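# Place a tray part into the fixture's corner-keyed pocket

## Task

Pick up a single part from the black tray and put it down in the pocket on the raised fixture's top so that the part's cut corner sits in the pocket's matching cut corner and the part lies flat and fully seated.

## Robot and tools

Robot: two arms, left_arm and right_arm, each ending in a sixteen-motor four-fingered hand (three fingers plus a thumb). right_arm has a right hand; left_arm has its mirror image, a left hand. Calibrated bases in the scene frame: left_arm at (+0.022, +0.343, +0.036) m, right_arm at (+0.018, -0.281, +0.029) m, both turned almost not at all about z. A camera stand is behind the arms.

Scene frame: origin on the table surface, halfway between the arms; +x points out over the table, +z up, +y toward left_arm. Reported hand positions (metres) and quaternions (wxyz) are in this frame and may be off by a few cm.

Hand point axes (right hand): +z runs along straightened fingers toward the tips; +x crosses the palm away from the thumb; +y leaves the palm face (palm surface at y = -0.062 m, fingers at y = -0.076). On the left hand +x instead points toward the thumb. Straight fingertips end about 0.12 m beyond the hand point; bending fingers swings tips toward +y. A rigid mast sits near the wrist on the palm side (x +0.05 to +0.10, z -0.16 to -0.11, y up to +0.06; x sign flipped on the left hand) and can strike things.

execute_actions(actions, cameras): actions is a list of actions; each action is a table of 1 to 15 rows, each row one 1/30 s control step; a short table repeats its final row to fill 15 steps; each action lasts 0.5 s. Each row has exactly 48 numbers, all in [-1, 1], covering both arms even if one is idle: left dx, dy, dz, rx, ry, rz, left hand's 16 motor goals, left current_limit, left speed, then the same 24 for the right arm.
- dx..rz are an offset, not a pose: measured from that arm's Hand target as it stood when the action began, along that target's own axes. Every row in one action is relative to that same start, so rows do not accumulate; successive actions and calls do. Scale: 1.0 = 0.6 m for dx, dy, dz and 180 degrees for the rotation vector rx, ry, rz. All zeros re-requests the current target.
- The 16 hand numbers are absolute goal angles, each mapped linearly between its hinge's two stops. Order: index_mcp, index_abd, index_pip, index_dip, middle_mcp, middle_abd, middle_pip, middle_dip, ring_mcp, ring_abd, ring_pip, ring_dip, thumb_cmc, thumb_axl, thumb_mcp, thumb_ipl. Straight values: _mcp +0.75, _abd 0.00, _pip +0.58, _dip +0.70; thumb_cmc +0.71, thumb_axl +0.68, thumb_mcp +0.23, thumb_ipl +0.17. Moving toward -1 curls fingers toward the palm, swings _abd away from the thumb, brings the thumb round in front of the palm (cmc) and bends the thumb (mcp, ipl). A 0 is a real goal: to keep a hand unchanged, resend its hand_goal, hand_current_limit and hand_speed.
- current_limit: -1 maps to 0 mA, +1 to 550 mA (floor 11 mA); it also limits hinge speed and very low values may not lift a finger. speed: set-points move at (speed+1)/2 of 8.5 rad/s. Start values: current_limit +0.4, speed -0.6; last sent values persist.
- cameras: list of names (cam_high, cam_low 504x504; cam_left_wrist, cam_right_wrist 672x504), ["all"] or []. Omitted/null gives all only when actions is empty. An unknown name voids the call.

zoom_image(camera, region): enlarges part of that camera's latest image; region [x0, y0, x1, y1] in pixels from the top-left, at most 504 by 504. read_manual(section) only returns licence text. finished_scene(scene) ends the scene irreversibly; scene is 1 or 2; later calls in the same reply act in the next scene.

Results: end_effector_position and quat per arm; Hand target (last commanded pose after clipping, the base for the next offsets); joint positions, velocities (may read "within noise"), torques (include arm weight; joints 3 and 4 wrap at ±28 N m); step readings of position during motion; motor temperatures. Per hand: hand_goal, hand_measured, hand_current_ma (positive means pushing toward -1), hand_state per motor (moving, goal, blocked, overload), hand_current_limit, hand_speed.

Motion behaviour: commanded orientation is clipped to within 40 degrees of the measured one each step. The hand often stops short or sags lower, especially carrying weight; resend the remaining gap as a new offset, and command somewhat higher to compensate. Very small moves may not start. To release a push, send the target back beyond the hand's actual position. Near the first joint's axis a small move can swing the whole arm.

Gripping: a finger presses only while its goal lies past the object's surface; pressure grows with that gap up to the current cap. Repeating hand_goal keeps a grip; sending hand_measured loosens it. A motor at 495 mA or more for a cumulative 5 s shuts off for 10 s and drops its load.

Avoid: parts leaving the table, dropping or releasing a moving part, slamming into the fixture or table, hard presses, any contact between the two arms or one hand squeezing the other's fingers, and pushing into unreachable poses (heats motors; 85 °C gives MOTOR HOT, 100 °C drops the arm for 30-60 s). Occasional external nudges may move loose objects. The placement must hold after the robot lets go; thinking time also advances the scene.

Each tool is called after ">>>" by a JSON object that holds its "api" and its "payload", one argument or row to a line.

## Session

>>> {"api": "execute_actions", "payload": {
  "actions": []
}}

Scene clock: 0.00 s.
left_arm: end_effector_position=(+0.3587, +0.3761, +0.2113) hand_goal=(+0.754, +0.000, +0.576, +0.696, +0.754, +0.000, +0.576, +0.696, +0.754, +0.000, +0.576, +0.696, +0.714, +0.678, +0.226, +0.168) hand_measured=(+0.754, +0.000, +0.576, +0.696, +0.754, +0.000, +0.576, +0.696, +0.754, +0.000, +0.576, +0.696, +0.714, +0.678, +0.226, +0.168) hand_current_ma=(+0, +0, +0, +0, +0, +0, +0, +0, +0, +0, +0, +0, +0, +0, +0, +0) hand_state=(goal, goal, goal, goal, goal, goal, goal, goal, goal, goal, goal, goal, goal, goal, goal, goal) hand_current_limit=0.40 hand_speed=-0.60 end_effector_quat_wxyz=(+0.172, +0.879, +0.230, +0.381) | right_arm: end_effector_position=(+0.3377, -0.4974, +0.2461) hand_goal=(+0.754, +0.000, +0.576, +0.696, +0.754, +0.000, +0.576, +0.696, +0.754, +0.000, +0.576, +0.696, +0.714, +0.678, +0.226, +0.168) hand_measured=(+0.754, +0.000, +0.576, +0.696, +0.754, +0.000, +0.576, +0.696, +0.754, +0.000, +0.576, +0.696, +0.714, +0.678, +0.226, +0.168) hand_current_ma=(+0, +0, +0, +0, +0, +0, +0, +0, +0, +0, +0, +0, +0, +0, +0, +0) hand_state=(goal, goal, goal, goal, goal, goal, goal, goal, goal, goal, goal, goal, goal, goal, goal, goal) hand_current_limit=0.40 hand_speed=-0.60 end_effector_quat_wxyz=(-0.016, +0.919, +0.384, -0.088)
Joint positions: left_arm=[0.575 0.814 0.376 -0.432 0.553 1.447] | right_arm=[-0.418 1.246 1.126 -1.595 0.105 0.374]
Joint velocities: within noise
Joint torques (N m): no reading
Motor temperatures (°C): left_arm=[19 25 23 18 20 23] | right_arm=[22 21 21 23 19 23]
Heat: left arm: hottest shoulder 25 °C; right arm: hottest wrist pitch 23 °C.
Hand target: left_arm +0.3660, +0.3809, +0.2274; +0.167, +0.875, +0.223, +0.397 | right_arm +0.3442, -0.5003, +0.2579; -0.005, +0.920, +0.384, -0.078

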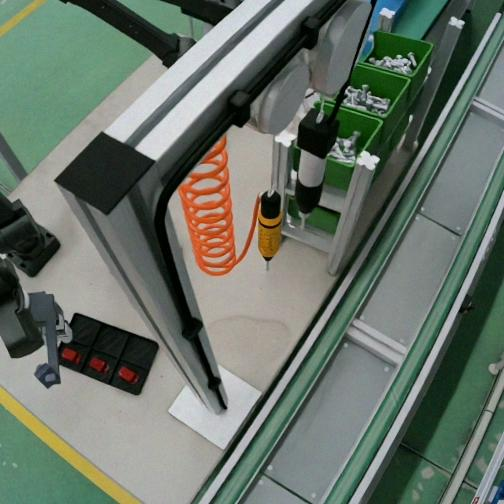

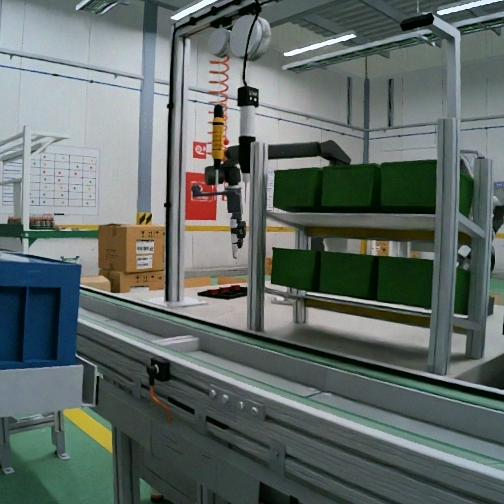

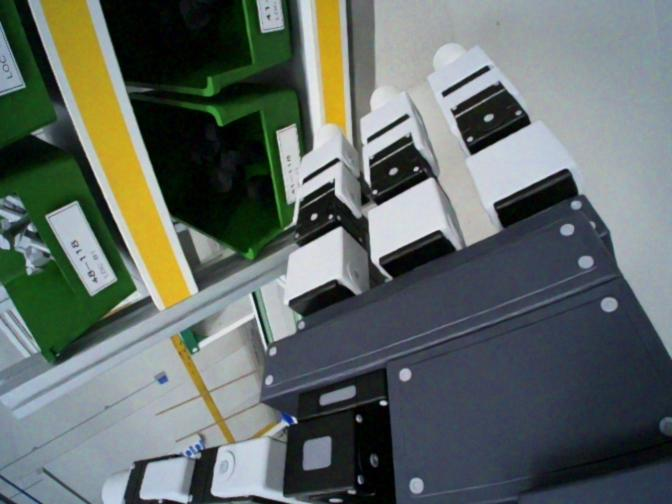

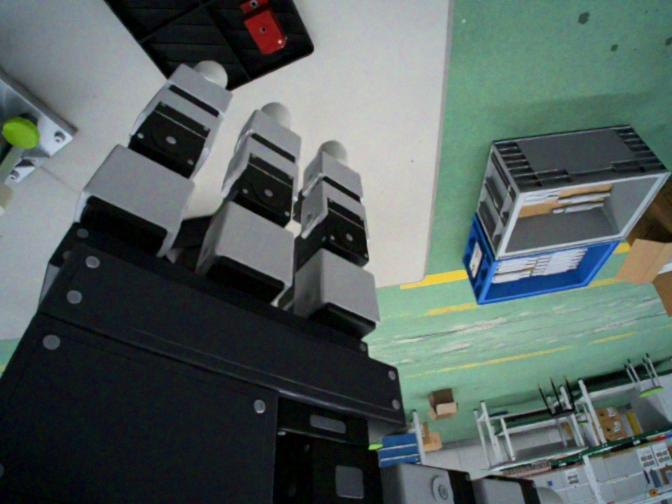

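>>> {"api": "execute_actions", "payload": {
  "actions": [
    [[0,0,0,0,0,0,0.754,0,0.576,0.696,0.754,0,0.576,0.696,0.754,0,0.576,0.696,0.714,0.678,0.226,0.168,0.4,-0.6,0.1012,-0.0785,-0.127,-0.0284,0.041,-0.0924,0.754,0,0.576,0.696,0.754,0,0.576,0.696,0.754,0,-0.883,-0.464,-0.143,0.678,-0.281,-0.319,0.4,-0.6]],
    [[0,0,0,0,0,0,0.754,0,0.576,0.696,0.754,0,0.576,0.696,0.754,0,0.576,0.696,0.714,0.678,0.226,0.168,0.4,-0.6,0.1628,-0.0487,-0.0833,0,0,-0.1,0.754,0,0.576,0.696,0.754,0,0.576,0.696,0.754,0,-0.883,-0.464,-0.143,0.678,-0.281,-0.319,0.4,-0.6]],
    [[0,0,0,0,0,0,0.754,0,0.576,0.696,0.754,0,0.576,0.696,0.754,0,0.576,0.696,0.714,0.678,0.226,0.168,0.4,-0.6,0.1642,-0.029,0,0,0,0,0.754,0,0.576,0.696,0.754,0,0.576,0.696,0.754,0,-0.883,-0.464,-0.143,0.678,-0.281,-0.319,0.4,-0.6]]
  ],
  "cameras": ["cam_right_wrist", "cam_high"]
}}

Scene clock: 3.80 s.
left_arm: end_effector_position=(+0.3587, +0.3761, +0.2113) hand_goal=(+0.754, +0.000, +0.576, +0.696, +0.754, +0.000, +0.576, +0.696, +0.754, +0.000, +0.576, +0.696, +0.714, +0.678, +0.226, +0.168) hand_measured=(+0.756, +0.000, +0.576, +0.696, +0.756, +0.000, +0.576, +0.696, +0.756, +0.000, +0.576, +0.696, +0.716, +0.678, +0.226, +0.168) hand_current_ma=(+2, +0, +1, +0, +2, +0, +1, +0, +2, +0, +1, +0, +2, -1, -1, +0) hand_state=(goal, goal, goal, goal, goal, goal, goal, goal, goal, goal, goal, goal, goal, goal, goal, goal) hand_current_limit=0.40 hand_speed=-0.60 end_effector_quat_wxyz=(+0.172, +0.879, +0.230, +0.381) | right_arm: end_effector_position=(+0.3781, -0.2198, +0.3561) hand_goal=(+0.754, +0.000, +0.576, +0.696, +0.754, +0.000, +0.576, +0.696, +0.754, +0.000, -0.882, -0.464, -0.142, +0.678, -0.280, -0.318) hand_measured=(+0.752, +0.000, +0.576, +0.696, +0.752, +0.000, +0.576, +0.696, +0.754, +0.002, -0.876, -0.462, -0.142, +0.678, -0.282, -0.316) hand_current_ma=(-4, +1, +1, +0, -3, +1, +0, +0, +1, +2, +15, +6, +0, +1, -4, +4) hand_state=(goal, goal, goal, goal, goal, goal, goal, goal, goal, goal, goal, goal, goal, goal, goal, goal) hand_current_limit=0.40 hand_speed=-0.60 end_effector_quat_wxyz=(+0.018, +0.760, +0.649, +0.027)
Joint positions: left_arm=[0.575 0.814 0.376 -0.432 0.553 1.447] | right_arm=[0.335 1.086 1.274 -1.696 0.014 0.499]
Joint torques (N m): left_arm=[0.97 -3.02 10.88 1.87 0.57 0] | right_arm=[-0.26 -4.78 10.93 0.1 0.11 0.2]
Heat: left arm: hottest shoulder 25 °C; right arm: hottest wrist pitch 23 °C.
Hand target: left_arm +0.3660, +0.3809, +0.2274; +0.167, +0.875, +0.223, +0.397 | right_arm +0.3842, -0.2203, +0.3780; +0.000, +0.766, +0.643, +0.000
Off the commanded pose: left_arm 0.018 m, 2 deg | right_arm 0.023 m, 4 deg.
joint sent to its limit (right arm) — joint 4 (wrist pitch), lower limit. The joint targets are off in orientation, not in position.
Step readings (end_effector_position of left_arm | right_arm):
0: (+0.3587, +0.3761, +0.2113) | (+0.3377, -0.4974, +0.2461)
1: (+0.3587, +0.3761, +0.2113) | (+0.3402, -0.4899, +0.2480)
2: (+0.3587, +0.3761, +0.2113) | (+0.3426, -0.4760, +0.2502)
4: (+0.3587, +0.3761, +0.2113) | (+0.3461, -0.4469, +0.2676)
8: (+0.3587, +0.3761, +0.2113) | (+0.3524, -0.4163, +0.3156)
15: (+0.3587, +0.3761, +0.2113) | (+0.3586, -0.4174, +0.3217)
16: (+0.3587, +0.3761, +0.2113) | (+0.3610, -0.4112, +0.3222)
17: (+0.3587, +0.3761, +0.2113) | (+0.3650, -0.3995, +0.3245)
19: (+0.3587, +0.3761, +0.2113) | (+0.3735, -0.3588, +0.3330)
23: (+0.3587, +0.3761, +0.2113) | (+0.3784, -0.3120, +0.3559)
30: (+0.3587, +0.3761, +0.2113) | (+0.3790, -0.3181, +0.3620)
31: (+0.3587, +0.3761, +0.2113) | (+0.3786, -0.3141, +0.3621)
32: (+0.3587, +0.3761, +0.2113) | (+0.3784, -0.2992, +0.3625)
34: (+0.3587, +0.3761, +0.2113) | (+0.3768, -0.2499, +0.3614)
38: (+0.3587, +0.3761, +0.2113) | (+0.3755, -0.2010, +0.3589)
45: (+0.3587, +0.3761, +0.2113) | (+0.3787, -0.2182, +0.3562)
Images, in order (width x height): cam_high 504x504, cam_right_wrist 672x504.

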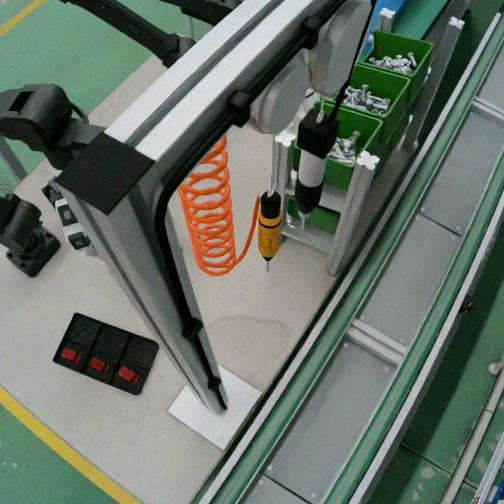

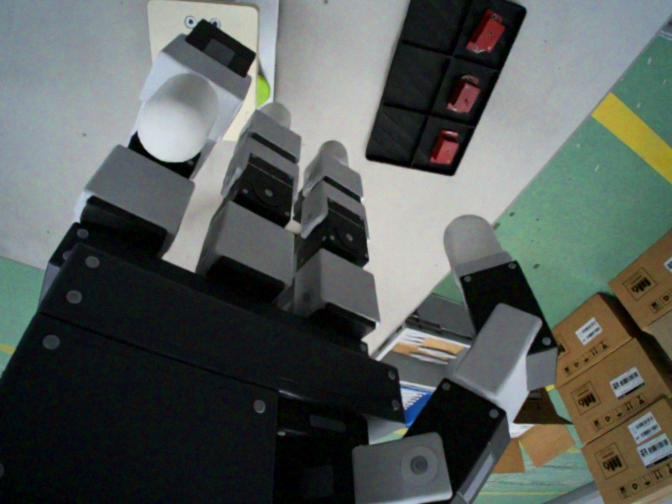

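>>> {"api": "zoom_image", "payload": {
  "camera": "cam_right_wrist",
  "region": [350, 0, 550, 190]
}}

>>> {"api": "zoom_image", "payload": {
  "camera": "cam_right_wrist",
  "region": [130, 0, 370, 180]
}}

>>> {"api": "zoom_image", "payload": {
  "camera": "cam_high",
  "region": [40, 300, 170, 410]
}}

Scaled by 2.520 from the camera's 672x504 image, which has a finer 960x720 frame.

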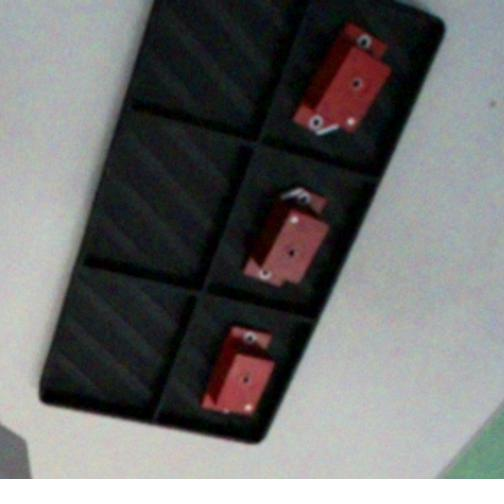

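Scaled by 2.100 from the camera's 672x504 image, which has a finer 960x720 frame.

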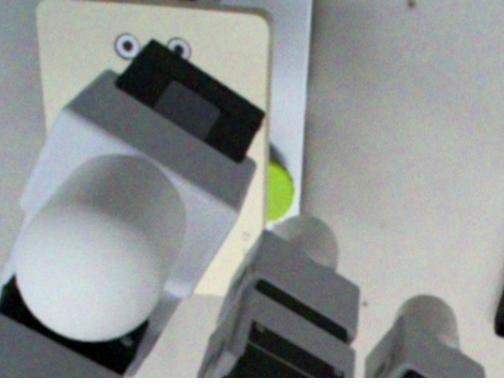

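Scaled by 3.877 from the camera's 504x504 image, which has a finer 720x720 frame.

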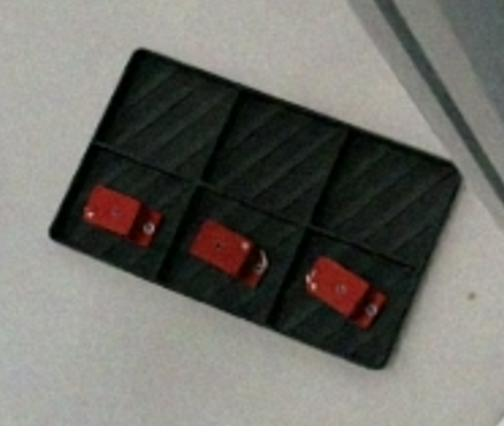

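>>> {"api": "execute_actions", "payload": {
  "actions": [
    [[0,0,0,0,0,0,0.754,0,0.576,0.696,0.754,0,0.576,0.696,0.754,0,0.576,0.696,0.714,0.678,0.226,0.168,0.4,-0.6,0.0241,-0.0552,0.05,0,0,0.1667,0.754,0,0.576,0.696,0.754,0,0.576,0.696,0.754,0,-0.883,-0.464,-0.143,0.678,-0.281,-0.319,0.4,-0.6]],
    [[0,0,0,0,0,0,0.754,0,0.576,0.696,0.754,0,0.576,0.696,0.754,0,0.576,0.696,0.714,0.678,0.226,0.168,0.4,-0.6,-0.009,-0.0729,0.0633,0,0,0.1444,0.754,0,0.576,0.696,0.754,0,0.576,0.696,0.754,0,-0.883,-0.464,-0.143,0.678,-0.281,-0.319,0.4,-0.6]]
  ],
  "cameras": ["cam_right_wrist"]
}}

>>> {"api": "zoom_image", "payload": {
  "camera": "cam_right_wrist",
  "region": [220, 0, 480, 195]
}}

Scene clock: 9.03 s.
left_arm: end_effector_position=(+0.3587, +0.3761, +0.2113) hand_goal=(+0.754, +0.000, +0.576, +0.696, +0.754, +0.000, +0.576, +0.696, +0.754, +0.000, +0.576, +0.696, +0.714, +0.678, +0.226, +0.168) hand_measured=(+0.756, +0.000, +0.576, +0.696, +0.756, +0.000, +0.576, +0.696, +0.756, +0.000, +0.576, +0.696, +0.716, +0.678, +0.226, +0.168) hand_current_ma=(+2, +0, +1, +0, +2, +0, +1, +0, +2, +0, +1, +0, +2, -1, -1, +0) hand_state=(goal, goal, goal, goal, goal, goal, goal, goal, goal, goal, goal, goal, goal, goal, goal, goal) hand_current_limit=0.40 hand_speed=-0.60 end_effector_quat_wxyz=(+0.172, +0.879, +0.230, +0.381) | right_arm: end_effector_position=(+0.3139, -0.1757, +0.3078) hand_goal=(+0.754, +0.000, +0.576, +0.696, +0.754, +0.000, +0.576, +0.696, +0.754, +0.000, -0.882, -0.464, -0.142, +0.678, -0.280, -0.318) hand_measured=(+0.752, +0.002, +0.576, +0.696, +0.752, +0.002, +0.576, +0.696, +0.754, +0.002, -0.876, -0.462, -0.142, +0.678, -0.280, -0.316) hand_current_ma=(-5, +3, -1, +0, -3, +3, +0, +0, +0, +2, +14, +5, -1, -1, -2, +4) hand_state=(goal, goal, goal, goal, goal, goal, goal, goal, goal, goal, goal, goal, goal, goal, goal, goal) hand_current_limit=0.40 hand_speed=-0.60 end_effector_quat_wxyz=(+0.000, +0.976, +0.219, -0.008)
Joint positions: left_arm=[0.575 0.814 0.376 -0.432 0.553 1.447] | right_arm=[0.592 1.236 1.276 -1.625 -0.005 1.728]
Joint torques (N m): left_arm=[1.03 -3.02 10.92 1.85 0.56 -0.01] | right_arm=[-0.62 -6.83 7.84 0.39 0.19 0.22]
Heat: left arm: hottest shoulder 25 °C; right arm: hottest wrist pitch 23 °C.
Hand target: left_arm +0.3660, +0.3809, +0.2274; +0.167, +0.875, +0.223, +0.397 | right_arm +0.3172, -0.1762, +0.3101; +0.000, +0.978, +0.208, +0.000
Off the commanded pose: left_arm 0.018 m, 2 deg | right_arm 0.004 m, 2 deg.
Step readings (end_effector_position of left_arm | right_arm):
0: (+0.3587, +0.3761, +0.2113) | (+0.3781, -0.2198, +0.3561)
1: (+0.3587, +0.3761, +0.2113) | (+0.3749, -0.2194, +0.3545)
2: (+0.3587, +0.3761, +0.2113) | (+0.3685, -0.2156, +0.3516)
4: (+0.3587, +0.3761, +0.2113) | (+0.3585, -0.2003, +0.3453)
8: (+0.3587, +0.3761, +0.2113) | (+0.3520, -0.1877, +0.3310)
15: (+0.3587, +0.3761, +0.2113) | (+0.3497, -0.1984, +0.3255)
16: (+0.3587, +0.3761, +0.2113) | (+0.3453, -0.1965, +0.3238)
17: (+0.3587, +0.3761, +0.2113) | (+0.3393, -0.1920, +0.3213)
19: (+0.3587, +0.3761, +0.2113) | (+0.3310, -0.1805, +0.3173)
23: (+0.3587, +0.3761, +0.2113) | (+0.3225, -0.1712, +0.3106)
30: (+0.3587, +0.3761, +0.2113) | (+0.3164, -0.1752, +0.3078)
Images, in order (width x height): cam_right_wrist 672x504.

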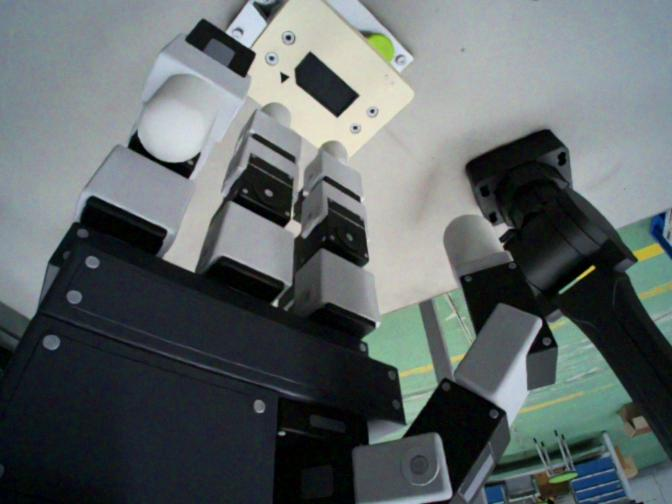

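Scaled by 1.938 from the camera's 672x504 image, which has a finer 960x720 frame.

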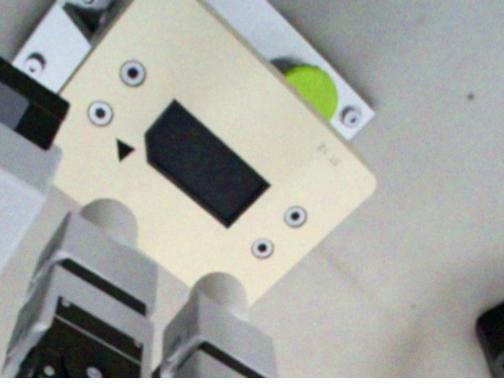

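>>> {"api": "execute_actions", "payload": {
  "actions": [
    [[0,0,0,0,0,0,0.754,0,0.576,0.696,0.754,0,0.576,0.696,0.754,0,0.576,0.696,0.714,0.678,0.226,0.168,0.4,-0.6,-0.0221,0.1726,0,0,0,0,0.754,0.1,0.576,0.696,0.754,-0.1,0.576,0.696,0.754,0,-0.883,-0.464,-0.143,0.678,-0.281,-0.319,0.4,-0.6]],
    [[0,0,0,0,0,0,0.754,0,0.576,0.696,0.754,0,0.576,0.696,0.754,0,0.576,0.696,0.714,0.678,0.226,0.168,0.4,-0.6,-0.016,0.1753,0,0,0,0.0278,0.754,0.1,0.576,0.696,0.754,-0.1,0.576,0.696,0.754,0,-0.883,-0.464,-0.143,0.678,-0.281,-0.319,0.4,-0.6]],
    [[0,0,0,0,0,0,0.754,0,0.576,0.696,0.754,0,0.576,0.696,0.754,0,0.576,0.696,0.714,0.678,0.226,0.168,0.4,-0.6,-0.0526,0.1529,0.1167,0,0,0,0.754,0.1,0.576,0.696,0.754,-0.1,0.576,0.696,0.754,0,-0.883,-0.464,-0.143,0.678,-0.281,-0.319,0.4,-0.6]]
  ],
  "cameras": ["cam_right_wrist"]
}}

>>> {"api": "zoom_image", "payload": {
  "camera": "cam_right_wrist",
  "region": [220, 0, 480, 195]
}}

Scene clock: 12.07 s.
left_arm: end_effector_position=(+0.3587, +0.3761, +0.2113) hand_goal=(+0.754, +0.000, +0.576, +0.696, +0.754, +0.000, +0.576, +0.696, +0.754, +0.000, +0.576, +0.696, +0.714, +0.678, +0.226, +0.168) hand_measured=(+0.756, +0.000, +0.576, +0.696, +0.756, +0.000, +0.576, +0.696, +0.756, +0.000, +0.576, +0.696, +0.716, +0.678, +0.226, +0.168) hand_current_ma=(+2, +0, +1, +0, +2, +0, +1, +0, +2, +0, +1, +0, +2, -1, -1, +0) hand_state=(goal, goal, goal, goal, goal, goal, goal, goal, goal, goal, goal, goal, goal, goal, goal, goal) hand_current_limit=0.40 hand_speed=-0.60 end_effector_quat_wxyz=(+0.172, +0.879, +0.230, +0.381) | right_arm: end_effector_position=(+0.3719, -0.4715, +0.2288) hand_goal=(+0.754, +0.100, +0.576, +0.696, +0.754, -0.100, +0.576, +0.696, +0.754, +0.000, -0.882, -0.464, -0.142, +0.678, -0.280, -0.318) hand_measured=(+0.752, +0.098, +0.576, +0.696, +0.752, -0.098, +0.576, +0.696, +0.754, +0.002, -0.878, -0.462, -0.140, +0.678, -0.284, -0.318) hand_current_ma=(-5, -4, +1, +0, -5, +2, +2, +0, +1, +2, +9, +4, +2, +1, -11, +2) hand_state=(goal, goal, goal, goal, goal, goal, goal, goal, goal, goal, goal, goal, goal, goal, goal, goal) hand_current_limit=0.40 hand_speed=-0.60 end_effector_quat_wxyz=(-0.007, +0.987, +0.157, -0.018)
Joint positions: left_arm=[0.575 0.814 0.376 -0.432 0.553 1.447] | right_arm=[-0.291 1.33 1.154 -1.433 0.002 0.972]
Joint torques (N m): left_arm=[1.03 -3.08 10.89 1.84 0.57 0.01] | right_arm=[-0.03 -9.05 8.58 0.46 0.02 -0.09]
Heat: left arm: hottest shoulder 25 °C; right arm: hottest wrist pitch 23 °C.
Hand target: left_arm +0.3660, +0.3809, +0.2274; +0.167, +0.875, +0.223, +0.397 | right_arm +0.3811, -0.4733, +0.2401; +0.000, +0.986, +0.165, +0.000
Off the commanded pose: left_arm 0.018 m, 2 deg | right_arm 0.015 m, 2 deg.
Step readings (end_effector_position of left_arm | right_arm):
0: (+0.3587, +0.3761, +0.2113) | (+0.3139, -0.1757, +0.3078)
1: (+0.3587, +0.3761, +0.2113) | (+0.3161, -0.1822, +0.3065)
2: (+0.3587, +0.3761, +0.2113) | (+0.3190, -0.1928, +0.3039)
4: (+0.3587, +0.3761, +0.2113) | (+0.3264, -0.2371, +0.3010)
8: (+0.3587, +0.3761, +0.2113) | (+0.3353, -0.2898, +0.3013)
15: (+0.3587, +0.3761, +0.2113) | (+0.3398, -0.2792, +0.2999)
16: (+0.3587, +0.3761, +0.2113) | (+0.3419, -0.2843, +0.2996)
17: (+0.3587, +0.3761, +0.2113) | (+0.3443, -0.2953, +0.2988)
19: (+0.3587, +0.3761, +0.2113) | (+0.3479, -0.3401, +0.2988)
23: (+0.3587, +0.3761, +0.2113) | (+0.3547, -0.3907, +0.2968)
30: (+0.3587, +0.3761, +0.2113) | (+0.3653, -0.3768, +0.2925)
31: (+0.3587, +0.3761, +0.2113) | (+0.3670, -0.3816, +0.2869)
32: (+0.3587, +0.3761, +0.2113) | (+0.3713, -0.3915, +0.2801)
34: (+0.3587, +0.3761, +0.2113) | (+0.3663, -0.4319, +0.2600)
38: (+0.3587, +0.3761, +0.2113) | (+0.3561, -0.4827, +0.2343)
45: (+0.3587, +0.3761, +0.2113) | (+0.3703, -0.4724, +0.2288)
Images, in order (width x height): cam_right_wrist 672x504.

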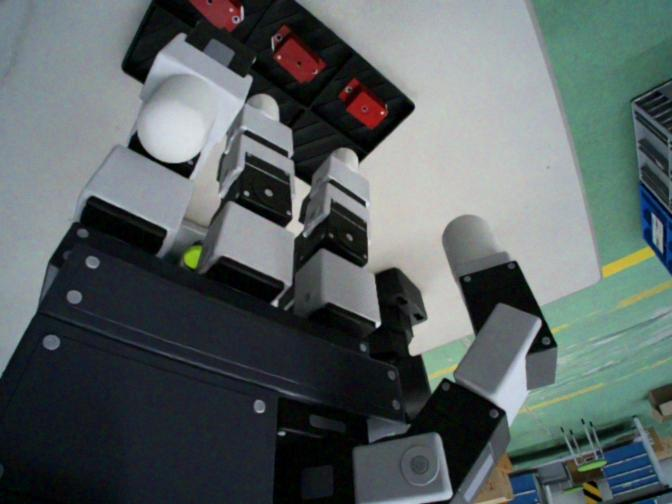

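Scaled by 1.938 from the camera's 672x504 image, which has a finer 960x720 frame.

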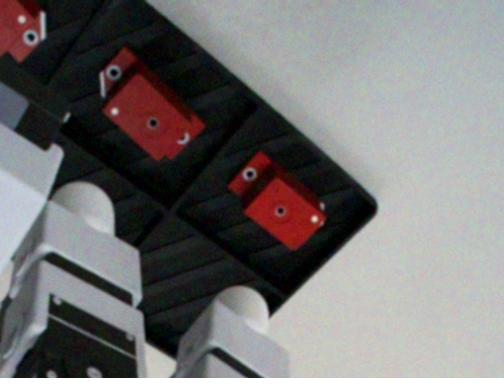

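>>> {"api": "execute_actions", "payload": {
  "actions": [
    [[0,0,0,0,0,0,0.754,0,0.576,0.696,0.754,0,0.576,0.696,0.754,0,0.576,0.696,0.714,0.678,0.226,0.168,0.4,-0.6,-0.0115,-0.0025,0.125,0,0,0.0444,0.754,0.1,0.576,0.696,0.754,-0.1,0.576,0.696,0.754,0,-0.883,-0.464,-0.143,0.678,-0.281,-0.319,0.4,-0.6]]
  ],
  "cameras": ["cam_right_wrist"]
}}

>>> {"api": "zoom_image", "payload": {
  "camera": "cam_right_wrist",
  "region": [220, 30, 400, 165]
}}

Scene clock: 13.40 s.
left_arm: end_effector_position=(+0.3587, +0.3761, +0.2113) hand_goal=(+0.754, +0.000, +0.576, +0.696, +0.754, +0.000, +0.576, +0.696, +0.754, +0.000, +0.576, +0.696, +0.714, +0.678, +0.226, +0.168) hand_measured=(+0.756, +0.000, +0.576, +0.696, +0.756, +0.000, +0.576, +0.696, +0.756, +0.000, +0.576, +0.696, +0.716, +0.678, +0.226, +0.168) hand_current_ma=(+2, +0, +1, +0, +2, +0, +1, +0, +2, +0, +1, +0, +2, -1, -1, +0) hand_state=(goal, goal, goal, goal, goal, goal, goal, goal, goal, goal, goal, goal, goal, goal, goal, goal) hand_current_limit=0.40 hand_speed=-0.60 end_effector_quat_wxyz=(+0.172, +0.879, +0.230, +0.381) | right_arm: end_effector_position=(+0.3651, -0.4712, +0.1520) hand_goal=(+0.754, +0.100, +0.576, +0.696, +0.754, -0.100, +0.576, +0.696, +0.754, +0.000, -0.882, -0.464, -0.142, +0.678, -0.280, -0.318) hand_measured=(+0.752, +0.098, +0.576, +0.696, +0.752, -0.098, +0.576, +0.696, +0.756, +0.002, -0.878, -0.462, -0.142, +0.678, -0.282, -0.318) hand_current_ma=(-3, -2, +1, +0, -2, +2, +2, +0, +2, +2, +8, +4, +1, +1, -8, +2) hand_state=(goal, goal, goal, goal, goal, goal, goal, goal, goal, goal, goal, goal, goal, goal, goal, goal) hand_current_limit=0.40 hand_speed=-0.60 end_effector_quat_wxyz=(-0.010, +0.994, +0.102, -0.020)
Joint positions: left_arm=[0.575 0.814 0.376 -0.432 0.553 1.447] | right_arm=[-0.291 1.399 1.012 -1.228 -0.004 1.081]
Joint torques (N m): left_arm=[0.85 -3.14 10.89 1.78 0.58 0.01] | right_arm=[0.15 -9.88 8.2 0.44 0.18 0.22]
Heat: left arm: hottest shoulder 25 °C; right arm: hottest wrist pitch 23 °C.
Hand target: left_arm +0.3660, +0.3809, +0.2274; +0.167, +0.875, +0.223, +0.397 | right_arm +0.3740, -0.4741, +0.1650; +0.000, +0.995, +0.096, +0.000
Off the commanded pose: left_arm 0.018 m, 2 deg | right_arm 0.016 m, 3 deg.
Step readings (end_effector_position of left_arm | right_arm):
0: (+0.3587, +0.3761, +0.2113) | (+0.3720, -0.4715, +0.2288)
1: (+0.3587, +0.3761, +0.2113) | (+0.3715, -0.4713, +0.2221)
2: (+0.3587, +0.3761, +0.2113) | (+0.3752, -0.4725, +0.2152)
4: (+0.3587, +0.3761, +0.2113) | (+0.3743, -0.4727, +0.1907)
8: (+0.3587, +0.3761, +0.2113) | (+0.3645, -0.4706, +0.1557)
15: (+0.3587, +0.3761, +0.2113) | (+0.3654, -0.4712, +0.1520)
Images, in order (width x height): cam_right_wrist 672x504.

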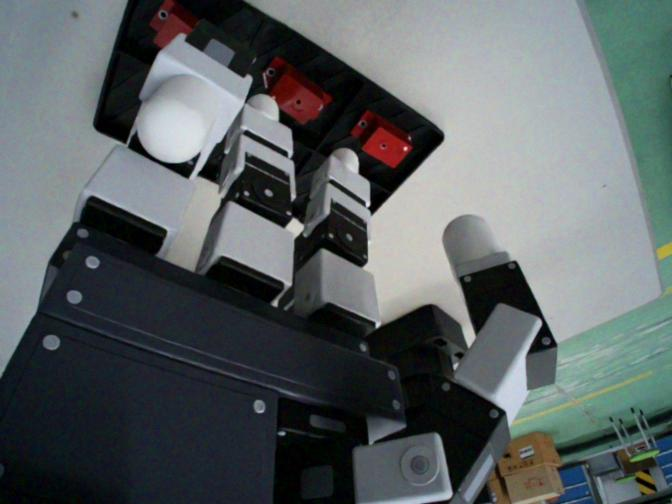

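Scaled by 2.800 from the camera's 672x504 image, which has a finer 960x720 frame.

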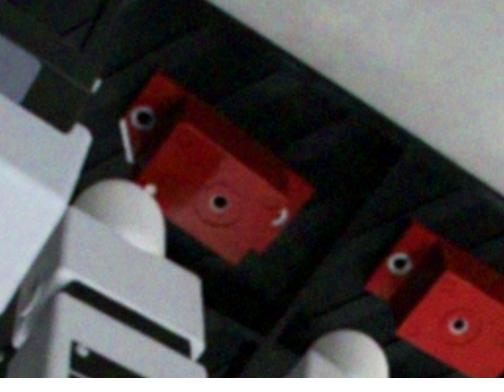

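>>> {"api": "execute_actions", "payload": {
  "actions": [
    [[0,0,0,0,0,0,0.754,0,0.576,0.696,0.754,0,0.576,0.696,0.754,0,0.576,0.696,0.714,0.678,0.226,0.168,0.4,-0.6,0.0143,0.0095,0,-0.0075,0.0122,0,0.754,0.1,0.576,0.696,0.754,-0.1,0.576,0.696,0.754,0,-0.883,-0.464,-0.143,0.678,-0.281,-0.319,0.4,-0.6]]
  ],
  "cameras": ["cam_right_wrist"]
}}

>>> {"api": "zoom_image", "payload": {
  "camera": "cam_right_wrist",
  "region": [220, 30, 400, 165]
}}

Scene clock: 14.73 s.
left_arm: end_effector_position=(+0.3587, +0.3761, +0.2113) hand_goal=(+0.754, +0.000, +0.576, +0.696, +0.754, +0.000, +0.576, +0.696, +0.754, +0.000, +0.576, +0.696, +0.714, +0.678, +0.226, +0.168) hand_measured=(+0.756, +0.000, +0.576, +0.696, +0.756, +0.000, +0.576, +0.696, +0.756, +0.000, +0.576, +0.696, +0.716, +0.678, +0.226, +0.168) hand_current_ma=(+2, +0, +1, +0, +2, +0, +1, +0, +2, +0, +1, +0, +2, -1, -1, +0) hand_state=(goal, goal, goal, goal, goal, goal, goal, goal, goal, goal, goal, goal, goal, goal, goal, goal) hand_current_limit=0.40 hand_speed=-0.60 end_effector_quat_wxyz=(+0.172, +0.879, +0.230, +0.381) | right_arm: end_effector_position=(+0.3762, -0.4751, +0.1533) hand_goal=(+0.754, +0.100, +0.576, +0.696, +0.754, -0.100, +0.576, +0.696, +0.754, +0.000, -0.882, -0.464, -0.142, +0.678, -0.280, -0.318) hand_measured=(+0.752, +0.098, +0.576, +0.696, +0.754, -0.098, +0.576, +0.696, +0.756, +0.002, -0.878, -0.462, -0.142, +0.678, -0.282, -0.318) hand_current_ma=(-3, -2, +1, +0, -2, +2, +2, +0, +2, +2, +8, +4, +1, +1, -8, +2) hand_state=(goal, goal, goal, goal, goal, goal, goal, goal, goal, goal, goal, goal, goal, goal, goal, goal) hand_current_limit=0.40 hand_speed=-0.60 end_effector_quat_wxyz=(+0.000, +0.995, +0.102, +0.002)
Joint positions: left_arm=[0.575 0.814 0.376 -0.432 0.553 1.447] | right_arm=[-0.291 1.398 1.012 -1.18 -0.001 1.082]
Joint torques (N m): left_arm=[1.14 -3.08 10.91 1.83 0.57 0] | right_arm=[-0.03 -9.93 7.97 0.59 0.2 0.19]
Heat: left arm: hottest shoulder 25 °C; right arm: hottest wrist pitch 23 °C.
Hand target: left_arm +0.3660, +0.3809, +0.2274; +0.167, +0.875, +0.223, +0.397 | right_arm +0.3835, -0.4781, +0.1649; +0.010, +0.995, +0.096, +0.020
Off the commanded pose: left_arm 0.018 m, 2 deg | right_arm 0.014 m, 2 deg.
Step readings (end_effector_position of left_arm | right_arm):
0: (+0.3587, +0.3761, +0.2113) | (+0.3650, -0.4712, +0.1520)
1: (+0.3587, +0.3761, +0.2113) | (+0.3662, -0.4717, +0.1521)
2: (+0.3587, +0.3761, +0.2113) | (+0.3691, -0.4728, +0.1525)
4: (+0.3587, +0.3761, +0.2113) | (+0.3739, -0.4743, +0.1529)
8: (+0.3587, +0.3761, +0.2113) | (+0.3762, -0.4751, +0.1533)
15: (+0.3587, +0.3761, +0.2113) | (+0.3762, -0.4751, +0.1533)
Images, in order (width x height): cam_right_wrist 672x504.

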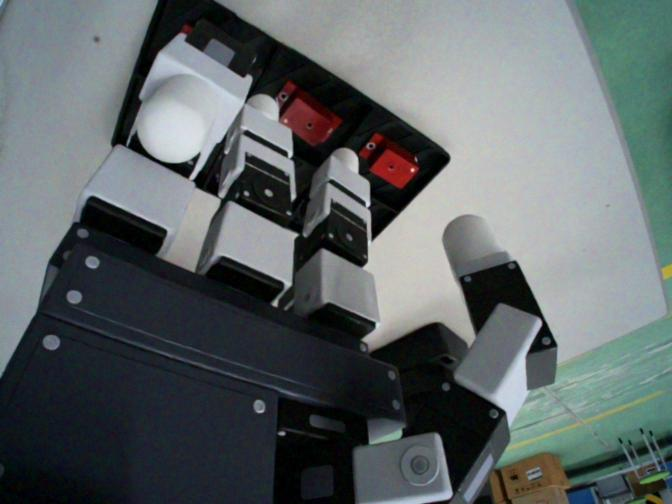

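Scaled by 2.800 from the camera's 672x504 image, which has a finer 960x720 frame.

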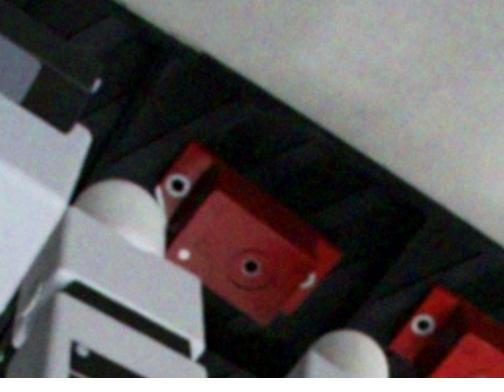

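>>> {"api": "execute_actions", "payload": {
  "actions": [
    [[0,0,0,0,0,0,0.754,0,0.576,0.696,0.754,0,0.576,0.696,0.754,0,0.576,0.696,0.714,0.678,0.226,0.168,0.4,-0.6,0,0,0.0217,0,0,0,0.754,0.08,0.576,0.696,0.754,-0.08,0.576,0.696,0.754,0,-0.883,-0.464,-0.143,0.678,-0.281,-0.319,0.4,-0.6]]
  ],
  "cameras": ["cam_right_wrist"]
}}

>>> {"api": "zoom_image", "payload": {
  "camera": "cam_right_wrist",
  "region": [220, 60, 400, 195]
}}

Scene clock: 16.00 s.
left_arm: end_effector_position=(+0.3587, +0.3761, +0.2113) hand_goal=(+0.754, +0.000, +0.576, +0.696, +0.754, +0.000, +0.576, +0.696, +0.754, +0.000, +0.576, +0.696, +0.714, +0.678, +0.226, +0.168) hand_measured=(+0.756, +0.000, +0.576, +0.696, +0.756, +0.000, +0.576, +0.696, +0.756, +0.000, +0.576, +0.696, +0.716, +0.678, +0.226, +0.168) hand_current_ma=(+2, +0, +1, +0, +2, +0, +1, +0, +2, +0, +1, +0, +2, -1, -1, +0) hand_state=(goal, goal, goal, goal, goal, goal, goal, goal, goal, goal, goal, goal, goal, goal, goal, goal) hand_current_limit=0.40 hand_speed=-0.60 end_effector_quat_wxyz=(+0.172, +0.879, +0.230, +0.381) | right_arm: end_effector_position=(+0.3808, -0.4765, +0.1501) hand_goal=(+0.754, +0.080, +0.576, +0.696, +0.754, -0.080, +0.576, +0.696, +0.754, +0.000, -0.882, -0.464, -0.142, +0.678, -0.280, -0.318) hand_measured=(+0.752, +0.082, +0.576, +0.696, +0.754, -0.082, +0.576, +0.696, +0.756, +0.002, -0.878, -0.462, -0.142, +0.678, -0.282, -0.318) hand_current_ma=(-3, +5, +1, +0, -2, -5, +2, +0, +2, +2, +8, +4, +1, +1, -8, +2) hand_state=(goal, goal, goal, goal, goal, goal, goal, goal, goal, goal, goal, goal, goal, goal, goal, goal) hand_current_limit=0.40 hand_speed=-0.60 end_effector_quat_wxyz=(+0.005, +0.995, +0.102, +0.014)
Joint positions: left_arm=[0.575 0.814 0.376 -0.432 0.553 1.447] | right_arm=[-0.291 1.398 1.001 -1.144 -0.001 1.082]
Joint torques (N m): left_arm=[1.08 -3.14 10.91 1.78 0.57 0] | right_arm=[-0.03 -8.7 7.17 0.68 0.2 0.19]
Heat: left arm: hottest shoulder 25 °C; right arm: hottest wrist pitch 23 °C.
Hand target: left_arm +0.3660, +0.3809, +0.2274; +0.167, +0.875, +0.223, +0.397 | right_arm +0.3840, -0.4783, +0.1519; +0.010, +0.995, +0.096, +0.020
Off the commanded pose: left_arm 0.018 m, 2 deg | right_arm 0.004 m, 1 deg.
Step readings (end_effector_position of left_arm | right_arm):
0: (+0.3587, +0.3761, +0.2113) | (+0.3762, -0.4751, +0.1533)
1: (+0.3587, +0.3761, +0.2113) | (+0.3768, -0.4752, +0.1528)
2: (+0.3587, +0.3761, +0.2113) | (+0.3782, -0.4757, +0.1520)
4: (+0.3587, +0.3761, +0.2113) | (+0.3802, -0.4762, +0.1508)
8: (+0.3587, +0.3761, +0.2113) | (+0.3806, -0.4764, +0.1501)
15: (+0.3587, +0.3761, +0.2113) | (+0.3808, -0.4765, +0.1501)
Images, in order (width x height): cam_right_wrist 672x504.

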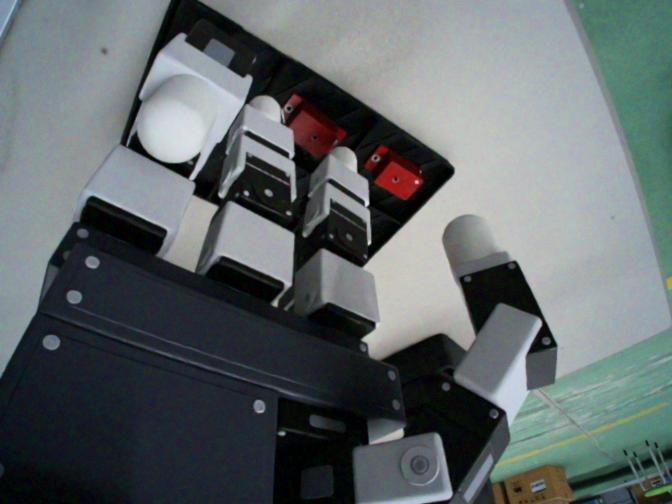

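Scaled by 2.800 from the camera's 672x504 image, which has a finer 960x720 frame.

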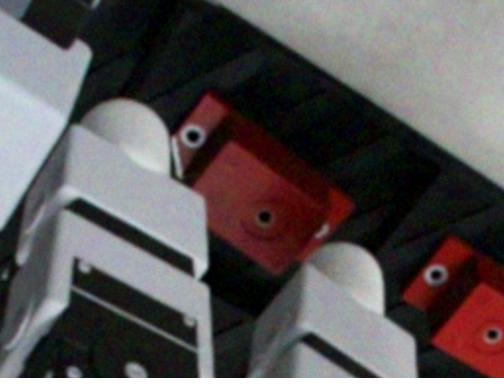

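>>> {"api": "execute_actions", "payload": {
  "actions": [
    [[0,0,0,0,0,0,0.754,0,0.576,0.696,0.754,0,0.576,0.696,0.754,0,0.576,0.696,0.714,0.678,0.226,0.168,0.4,-0.6,-0.0113,-0.0045,0.0078,0.0075,-0.012,0,0.754,0.08,0.576,0.696,0.754,-0.08,0.576,0.696,0.754,0,-0.883,-0.464,-0.143,0.678,-0.281,-0.319,0.4,-0.6]]
  ],
  "cameras": []
}}

Scene clock: 17.00 s.
left_arm: end_effector_position=(+0.3587, +0.3761, +0.2113) hand_goal=(+0.754, +0.000, +0.576, +0.696, +0.754, +0.000, +0.576, +0.696, +0.754, +0.000, +0.576, +0.696, +0.714, +0.678, +0.226, +0.168) hand_measured=(+0.756, +0.000, +0.576, +0.696, +0.756, +0.000, +0.576, +0.696, +0.756, +0.000, +0.576, +0.696, +0.716, +0.678, +0.226, +0.168) hand_current_ma=(+2, +0, +1, +0, +2, +0, +1, +0, +2, +0, +1, +0, +2, -1, -1, +0) hand_state=(goal, goal, goal, goal, goal, goal, goal, goal, goal, goal, goal, goal, goal, goal, goal, goal) hand_current_limit=0.40 hand_speed=-0.60 end_effector_quat_wxyz=(+0.172, +0.879, +0.230, +0.381) | right_arm: end_effector_position=(+0.3773, -0.4755, +0.1473) hand_goal=(+0.754, +0.080, +0.576, +0.696, +0.754, -0.080, +0.576, +0.696, +0.754, +0.000, -0.882, -0.464, -0.142, +0.678, -0.280, -0.318) hand_measured=(+0.752, +0.082, +0.576, +0.696, +0.754, -0.082, +0.576, +0.696, +0.756, +0.002, -0.878, -0.462, -0.142, +0.678, -0.282, -0.318) hand_current_ma=(-3, +5, +1, +0, -2, -4, +2, +0, +2, +2, +8, +4, +1, +1, -8, +2) hand_state=(goal, goal, goal, goal, goal, goal, goal, goal, goal, goal, goal, goal, goal, goal, goal, goal) hand_current_limit=0.40 hand_speed=-0.60 end_effector_quat_wxyz=(+0.001, +0.995, +0.102, +0.004)
Joint positions: left_arm=[0.575 0.814 0.376 -0.432 0.553 1.447] | right_arm=[-0.291 1.405 1.001 -1.158 -0.001 1.082]
Joint torques (N m): left_arm=[1.08 -3.25 10.88 1.83 0.57 0] | right_arm=[-0.32 -8.06 7.41 -0.14 0.08 0.16]
Heat: left arm: hottest shoulder 25 °C; right arm: hottest elbow 23 °C.
Hand target: left_arm +0.3660, +0.3809, +0.2274; +0.167, +0.875, +0.223, +0.397 | right_arm +0.3770, -0.4770, +0.1469; +0.000, +0.995, +0.096, +0.000
Off the commanded pose: left_arm 0.018 m, 2 deg | right_arm 0.002 m, 1 deg.
Step readings (end_effector_position of left_arm | right_arm):
0: (+0.3587, +0.3761, +0.2113) | (+0.3808, -0.4765, +0.1501)
1: (+0.3587, +0.3761, +0.2113) | (+0.3803, -0.4763, +0.1500)
2: (+0.3587, +0.3761, +0.2113) | (+0.3795, -0.4761, +0.1497)
4: (+0.3587, +0.3761, +0.2113) | (+0.3779, -0.4756, +0.1488)
8: (+0.3587, +0.3761, +0.2113) | (+0.3773, -0.4755, +0.1475)
15: (+0.3587, +0.3761, +0.2113) | (+0.3773, -0.4755, +0.1473)
No camera images: "cameras" was empty.

>>> {"api": "execute_actions", "payload": {
  "actions": [
    [[0,0,0,0,0,0,0.754,0,0.576,0.696,0.754,0,0.576,0.696,0.754,0,0.576,0.696,0.714,0.678,0.226,0.168,0.4,-0.6,-0.005,-0.001,0.0167,0,0,0,0.754,0.08,0.576,0.696,0.754,-0.08,0.576,0.696,0.754,0,-0.883,-0.464,-0.143,0.678,-0.281,-0.319,0.4,-0.6]]
  ],
  "cameras": ["cam_right_wrist"]
}}

>>> {"api": "zoom_image", "payload": {
  "camera": "cam_right_wrist",
  "region": [220, 60, 400, 195]
}}

Scene clock: 17.87 s.
left_arm: end_effector_position=(+0.3587, +0.3761, +0.2113) hand_goal=(+0.754, +0.000, +0.576, +0.696, +0.754, +0.000, +0.576, +0.696, +0.754, +0.000, +0.576, +0.696, +0.714, +0.678, +0.226, +0.168) hand_measured=(+0.756, +0.000, +0.576, +0.696, +0.756, +0.000, +0.576, +0.696, +0.756, +0.000, +0.576, +0.696, +0.716, +0.678, +0.226, +0.168) hand_current_ma=(+2, +0, +1, +0, +2, +0, +1, +0, +2, +0, +1, +0, +2, -1, -1, +0) hand_state=(goal, goal, goal, goal, goal, goal, goal, goal, goal, goal, goal, goal, goal, goal, goal, goal) hand_current_limit=0.40 hand_speed=-0.60 end_effector_quat_wxyz=(+0.172, +0.879, +0.230, +0.381) | right_arm: end_effector_position=(+0.3717, -0.4738, +0.1385) hand_goal=(+0.754, +0.080, +0.576, +0.696, +0.754, -0.080, +0.576, +0.696, +0.754, +0.000, -0.882, -0.464, -0.142, +0.678, -0.280, -0.318) hand_measured=(+0.752, +0.082, +0.576, +0.696, +0.752, -0.086, +0.576, +0.696, +0.756, +0.002, -0.878, -0.462, -0.142, +0.678, -0.282, -0.318) hand_current_ma=(-3, +5, +1, +0, -4, -12, +1, +0, +2, +2, +8, +4, +1, +1, -8, +2) hand_state=(goal, goal, goal, goal, goal, goal, goal, goal, goal, goal, goal, goal, goal, goal, goal, goal) hand_current_limit=0.40 hand_speed=-0.60 end_effector_quat_wxyz=(-0.001, +0.995, +0.102, -0.002)
Joint positions: left_arm=[0.575 0.814 0.376 -0.432 0.553 1.447] | right_arm=[-0.291 1.408 0.98 -1.147 -0.001 1.082]
Joint torques (N m): left_arm=[0.97 -3.08 10.92 1.78 0.58 -0.01] | right_arm=[-0.5 -7.94 7.05 0.51 0.08 0.14]
Heat: left arm: hottest shoulder 25 °C; right arm: hottest elbow 23 °C.
Hand target: left_arm +0.3660, +0.3809, +0.2274; +0.167, +0.875, +0.223, +0.397 | right_arm +0.3741, -0.4770, +0.1370; +0.000, +0.995, +0.096, +0.000
Off the commanded pose: left_arm 0.018 m, 2 deg | right_arm 0.004 m, 1 deg.
Step readings (end_effector_position of left_arm | right_arm):
0: (+0.3587, +0.3761, +0.2113) | (+0.3773, -0.4755, +0.1473)
1: (+0.3587, +0.3761, +0.2113) | (+0.3768, -0.4753, +0.1464)
2: (+0.3587, +0.3761, +0.2113) | (+0.3767, -0.4753, +0.1454)
4: (+0.3587, +0.3761, +0.2113) | (+0.3739, -0.4744, +0.1416)
8: (+0.3587, +0.3761, +0.2113) | (+0.3716, -0.4738, +0.1385)
15: (+0.3587, +0.3761, +0.2113) | (+0.3717, -0.4738, +0.1385)
Images, in order (width x height): cam_right_wrist 672x504.

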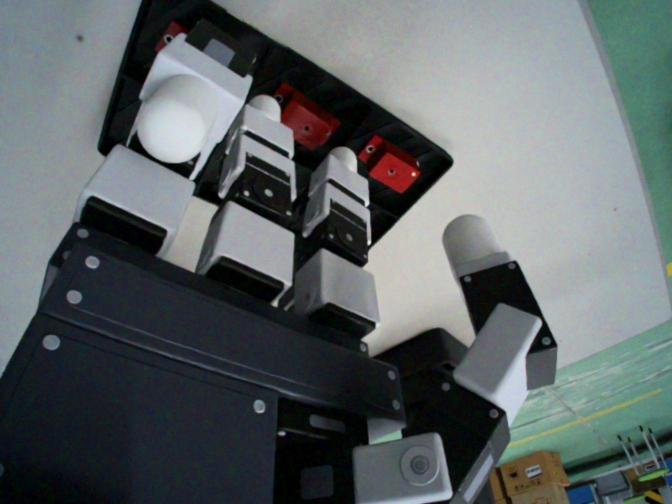

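Scaled by 2.800 from the camera's 672x504 image, which has a finer 960x720 frame.

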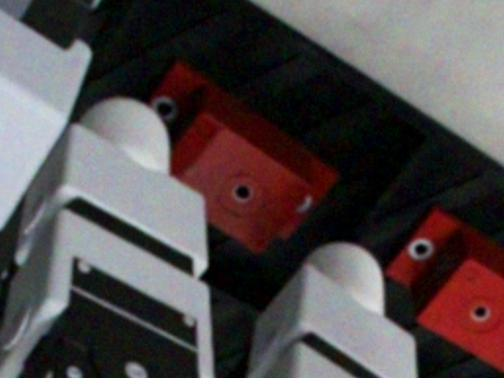

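>>> {"api": "execute_actions", "payload": {
  "actions": [
    [[0,0,0,0,0,0,0.754,0,0.576,0.696,0.754,0,0.576,0.696,0.754,0,0.576,0.696,0.714,0.678,0.226,0.168,0.4,-0.6,0.0078,0.0032,0,0,0,0,0.754,0.08,0.576,0.696,0.754,-0.08,0.576,0.696,0.754,0,-0.883,-0.464,-0.143,0.678,-0.281,-0.319,0.4,-0.6]]
  ],
  "cameras": ["cam_right_wrist"]
}}

>>> {"api": "zoom_image", "payload": {
  "camera": "cam_right_wrist",
  "region": [220, 60, 400, 195]
}}

Scene clock: 24.63 s.
left_arm: end_effector_position=(+0.3587, +0.3761, +0.2113) hand_goal=(+0.754, +0.000, +0.576, +0.696, +0.754, +0.000, +0.576, +0.696, +0.754, +0.000, +0.576, +0.696, +0.714, +0.678, +0.226, +0.168) hand_measured=(+0.756, +0.000, +0.576, +0.696, +0.756, +0.000, +0.576, +0.696, +0.756, +0.000, +0.576, +0.696, +0.716, +0.678, +0.226, +0.168) hand_current_ma=(+2, +0, +1, +0, +2, +0, +1, +0, +2, +0, +1, +0, +2, -1, -1, +0) hand_state=(goal, goal, goal, goal, goal, goal, goal, goal, goal, goal, goal, goal, goal, goal, goal, goal) hand_current_limit=0.40 hand_speed=-0.60 end_effector_quat_wxyz=(+0.172, +0.879, +0.230, +0.381) | right_arm: end_effector_position=(+0.3721, -0.4739, +0.1350) hand_goal=(+0.754, +0.080, +0.576, +0.696, +0.754, -0.080, +0.576, +0.696, +0.754, +0.000, -0.882, -0.464, -0.142, +0.678, -0.280, -0.318) hand_measured=(+0.752, +0.082, +0.576, +0.696, +0.752, -0.086, +0.576, +0.696, +0.756, +0.002, -0.878, -0.462, -0.142, +0.678, -0.282, -0.318) hand_current_ma=(-2, +5, +1, +0, -4, -15, +1, +0, +2, +2, +8, +4, +1, +1, -8, +2) hand_state=(goal, goal, goal, goal, goal, goal, goal, goal, goal, goal, goal, goal, goal, goal, goal, goal) hand_current_limit=0.40 hand_speed=-0.60 end_effector_quat_wxyz=(-0.002, +0.995, +0.102, -0.005)
Joint positions: left_arm=[0.575 0.814 0.376 -0.432 0.553 1.447] | right_arm=[-0.291 1.418 0.98 -1.145 -0.001 1.082]
Joint torques (N m): left_arm=[0.97 -3.02 10.89 1.8 0.57 0] | right_arm=[-0.44 -7.77 7.98 0.38 0.08 0.15]
Heat: left arm: hottest elbow 26 °C; right arm: hottest elbow 23 °C.
Hand target: left_arm +0.3660, +0.3809, +0.2274; +0.167, +0.875, +0.223, +0.397 | right_arm +0.3790, -0.4780, +0.1369; +0.000, +0.995, +0.096, +0.000
Off the commanded pose: left_arm 0.018 m, 2 deg | right_arm 0.008 m, 1 deg.
Step readings (end_effector_position of left_arm | right_arm):
0: (+0.3587, +0.3761, +0.2113) | (+0.3717, -0.4738, +0.1385)
1: (+0.3587, +0.3761, +0.2113) | (+0.3717, -0.4738, +0.1382)
2: (+0.3587, +0.3761, +0.2113) | (+0.3717, -0.4738, +0.1378)
4: (+0.3587, +0.3761, +0.2113) | (+0.3720, -0.4739, +0.1363)
8: (+0.3587, +0.3761, +0.2113) | (+0.3721, -0.4739, +0.1350)
15: (+0.3587, +0.3761, +0.2113) | (+0.3721, -0.4739, +0.1350)
Images, in order (width x height): cam_right_wrist 672x504.

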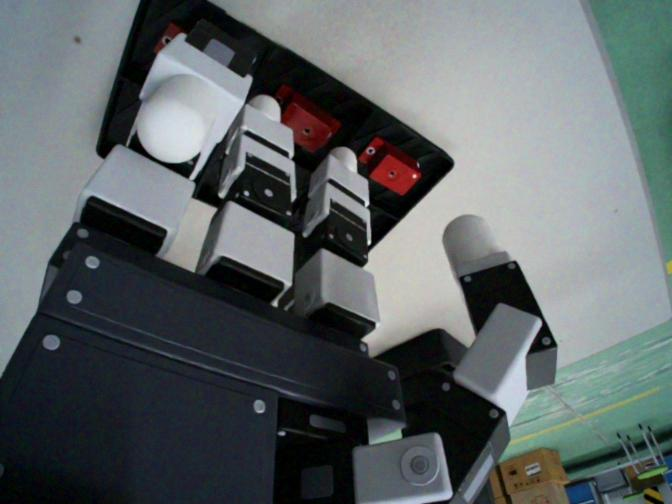

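Scaled by 2.800 from the camera's 672x504 image, which has a finer 960x720 frame.

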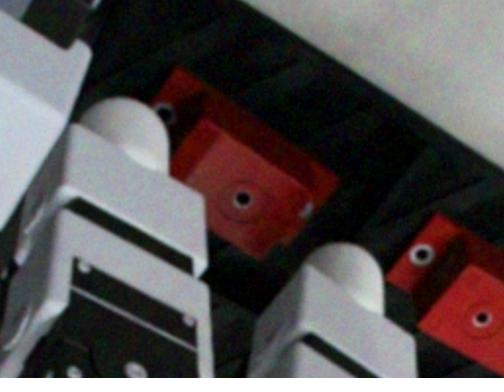

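>>> {"api": "execute_actions", "payload": {
  "actions": [
    [[0,0,0,0,0,0,0.754,0,0.576,0.696,0.754,0,0.576,0.696,0.754,0,0.576,0.696,0.714,0.678,0.226,0.168,0.4,-0.6,0.0068,0.0028,-0.002,0,0,0,0.754,0.08,0.576,0.696,0.754,-0.08,0.576,0.696,0.754,0,-0.883,-0.464,-0.143,0.678,-0.281,-0.319,0.4,-0.6]]
  ],
  "cameras": []
}}

Scene clock: 25.43 s.
left_arm: end_effector_position=(+0.3587, +0.3761, +0.2113) hand_goal=(+0.754, +0.000, +0.576, +0.696, +0.754, +0.000, +0.576, +0.696, +0.754, +0.000, +0.576, +0.696, +0.714, +0.678, +0.226, +0.168) hand_measured=(+0.756, +0.000, +0.576, +0.696, +0.756, +0.000, +0.576, +0.696, +0.756, +0.000, +0.576, +0.696, +0.716, +0.678, +0.226, +0.168) hand_current_ma=(+2, +0, +1, +0, +2, +0, +1, +0, +2, +0, +1, +0, +2, -1, -1, +0) hand_state=(goal, goal, goal, goal, goal, goal, goal, goal, goal, goal, goal, goal, goal, goal, goal, goal) hand_current_limit=0.40 hand_speed=-0.60 end_effector_quat_wxyz=(+0.172, +0.879, +0.230, +0.381) | right_arm: end_effector_position=(+0.3723, -0.4740, +0.1349) hand_goal=(+0.754, +0.080, +0.576, +0.696, +0.754, -0.080, +0.576, +0.696, +0.754, +0.000, -0.882, -0.464, -0.142, +0.678, -0.280, -0.318) hand_measured=(+0.754, +0.082, +0.576, +0.696, +0.752, -0.086, +0.576, +0.696, +0.756, +0.002, -0.878, -0.462, -0.142, +0.678, -0.282, -0.318) hand_current_ma=(-2, +5, +1, +0, -4, -14, +1, +0, +2, +2, +8, +4, +1, +1, -8, +2) hand_state=(goal, goal, goal, goal, goal, goal, goal, goal, goal, goal, goal, goal, goal, goal, goal, goal) hand_current_limit=0.40 hand_speed=-0.60 end_effector_quat_wxyz=(-0.002, +0.995, +0.102, -0.005)
Joint positions: left_arm=[0.575 0.814 0.376 -0.432 0.553 1.447] | right_arm=[-0.291 1.419 0.981 -1.145 -0.001 1.082]
Joint torques (N m): left_arm=[0.85 -2.96 10.89 1.78 0.57 0] | right_arm=[-0.32 -7.06 8.94 0.23 0.08 0.16]
Heat: left arm: hottest elbow 26 °C; right arm: hottest elbow 23 °C.
Hand target: left_arm +0.3660, +0.3809, +0.2274; +0.167, +0.875, +0.223, +0.397 | right_arm +0.3833, -0.4789, +0.1381; +0.000, +0.995, +0.096, +0.000
Off the commanded pose: left_arm 0.018 m, 2 deg | right_arm 0.013 m, 1 deg.
Step readings (end_effector_position of left_arm | right_arm):
0: (+0.3587, +0.3761, +0.2113) | (+0.3721, -0.4739, +0.1350)
1: (+0.3587, +0.3761, +0.2113) | (+0.3721, -0.4739, +0.1350)
2: (+0.3587, +0.3761, +0.2113) | (+0.3721, -0.4739, +0.1349)
4: (+0.3587, +0.3761, +0.2113) | (+0.3723, -0.4740, +0.1349)
8: (+0.3587, +0.3761, +0.2113) | (+0.3723, -0.4740, +0.1349)
15: (+0.3587, +0.3761, +0.2113) | (+0.3723, -0.4740, +0.1349)
No camera images: "cameras" was empty.

>>> {"api": "execute_actions", "payload": {
  "actions": [
    [[0,0,0,0,0,0,0.754,0,0.576,0.696,0.754,0,0.576,0.696,0.754,0,0.576,0.696,0.714,0.678,0.226,0.168,0.4,-0.6,0.006,0.0015,0.0,-0.0015,0.005,0,0.754,0.08,0.576,0.696,0.754,-0.08,0.576,0.696,0.754,0,-0.883,-0.464,-0.143,0.678,-0.281,-0.319,0.4,-0.6]]
  ],
  "cameras": []
}}

Scene clock: 26.40 s.
left_arm: end_effector_position=(+0.3587, +0.3761, +0.2113) hand_goal=(+0.754, +0.000, +0.576, +0.696, +0.754, +0.000, +0.576, +0.696, +0.754, +0.000, +0.576, +0.696, +0.714, +0.678, +0.226, +0.168) hand_measured=(+0.756, +0.000, +0.576, +0.696, +0.756, +0.000, +0.576, +0.696, +0.756, +0.000, +0.576, +0.696, +0.716, +0.678, +0.226, +0.168) hand_current_ma=(+2, +0, +1, +0, +2, +0, +1, +0, +2, +0, +1, +0, +2, -1, -1, +0) hand_state=(goal, goal, goal, goal, goal, goal, goal, goal, goal, goal, goal, goal, goal, goal, goal, goal) hand_current_limit=0.40 hand_speed=-0.60 end_effector_quat_wxyz=(+0.172, +0.879, +0.230, +0.381) | right_arm: end_effector_position=(+0.3726, -0.4741, +0.1349) hand_goal=(+0.754, +0.080, +0.576, +0.696, +0.754, -0.080, +0.576, +0.696, +0.754, +0.000, -0.882, -0.464, -0.142, +0.678, -0.280, -0.318) hand_measured=(+0.754, +0.086, +0.576, +0.696, +0.752, -0.084, +0.576, +0.696, +0.756, +0.002, -0.878, -0.462, -0.142, +0.678, -0.282, -0.318) hand_current_ma=(+0, +11, +1, +0, -4, -8, +1, +0, +2, +2, +8, +4, +1, +1, -8, +2) hand_state=(goal, goal, goal, goal, goal, goal, goal, goal, goal, goal, goal, goal, goal, goal, goal, goal) hand_current_limit=0.40 hand_speed=-0.60 end_effector_quat_wxyz=(-0.002, +0.995, +0.102, -0.005)
Joint positions: left_arm=[0.575 0.814 0.376 -0.432 0.553 1.447] | right_arm=[-0.291 1.419 0.981 -1.144 -0.001 1.082]
Joint torques (N m): left_arm=[1.14 -3.25 10.89 1.78 0.56 0.01] | right_arm=[-0.26 -7.18 8.85 0.81 -0.04 0.16]
Heat: left arm: hottest elbow 26 °C; right arm: hottest elbow 23 °C.
Hand target: left_arm +0.3660, +0.3809, +0.2274; +0.167, +0.875, +0.223, +0.397 | right_arm +0.3871, -0.4791, +0.1382; +0.002, +0.995, +0.096, +0.008
Off the commanded pose: left_arm 0.018 m, 2 deg | right_arm 0.016 m, 2 deg.
Step readings (end_effector_position of left_arm | right_arm):
0: (+0.3587, +0.3761, +0.2113) | (+0.3723, -0.4740, +0.1349)
1: (+0.3587, +0.3761, +0.2113) | (+0.3724, -0.4740, +0.1349)
2: (+0.3587, +0.3761, +0.2113) | (+0.3725, -0.4740, +0.1349)
4: (+0.3587, +0.3761, +0.2113) | (+0.3726, -0.4741, +0.1349)
8: (+0.3587, +0.3761, +0.2113) | (+0.3726, -0.4741, +0.1349)
15: (+0.3587, +0.3761, +0.2113) | (+0.3726, -0.4741, +0.1349)
No camera images: "cameras" was empty.


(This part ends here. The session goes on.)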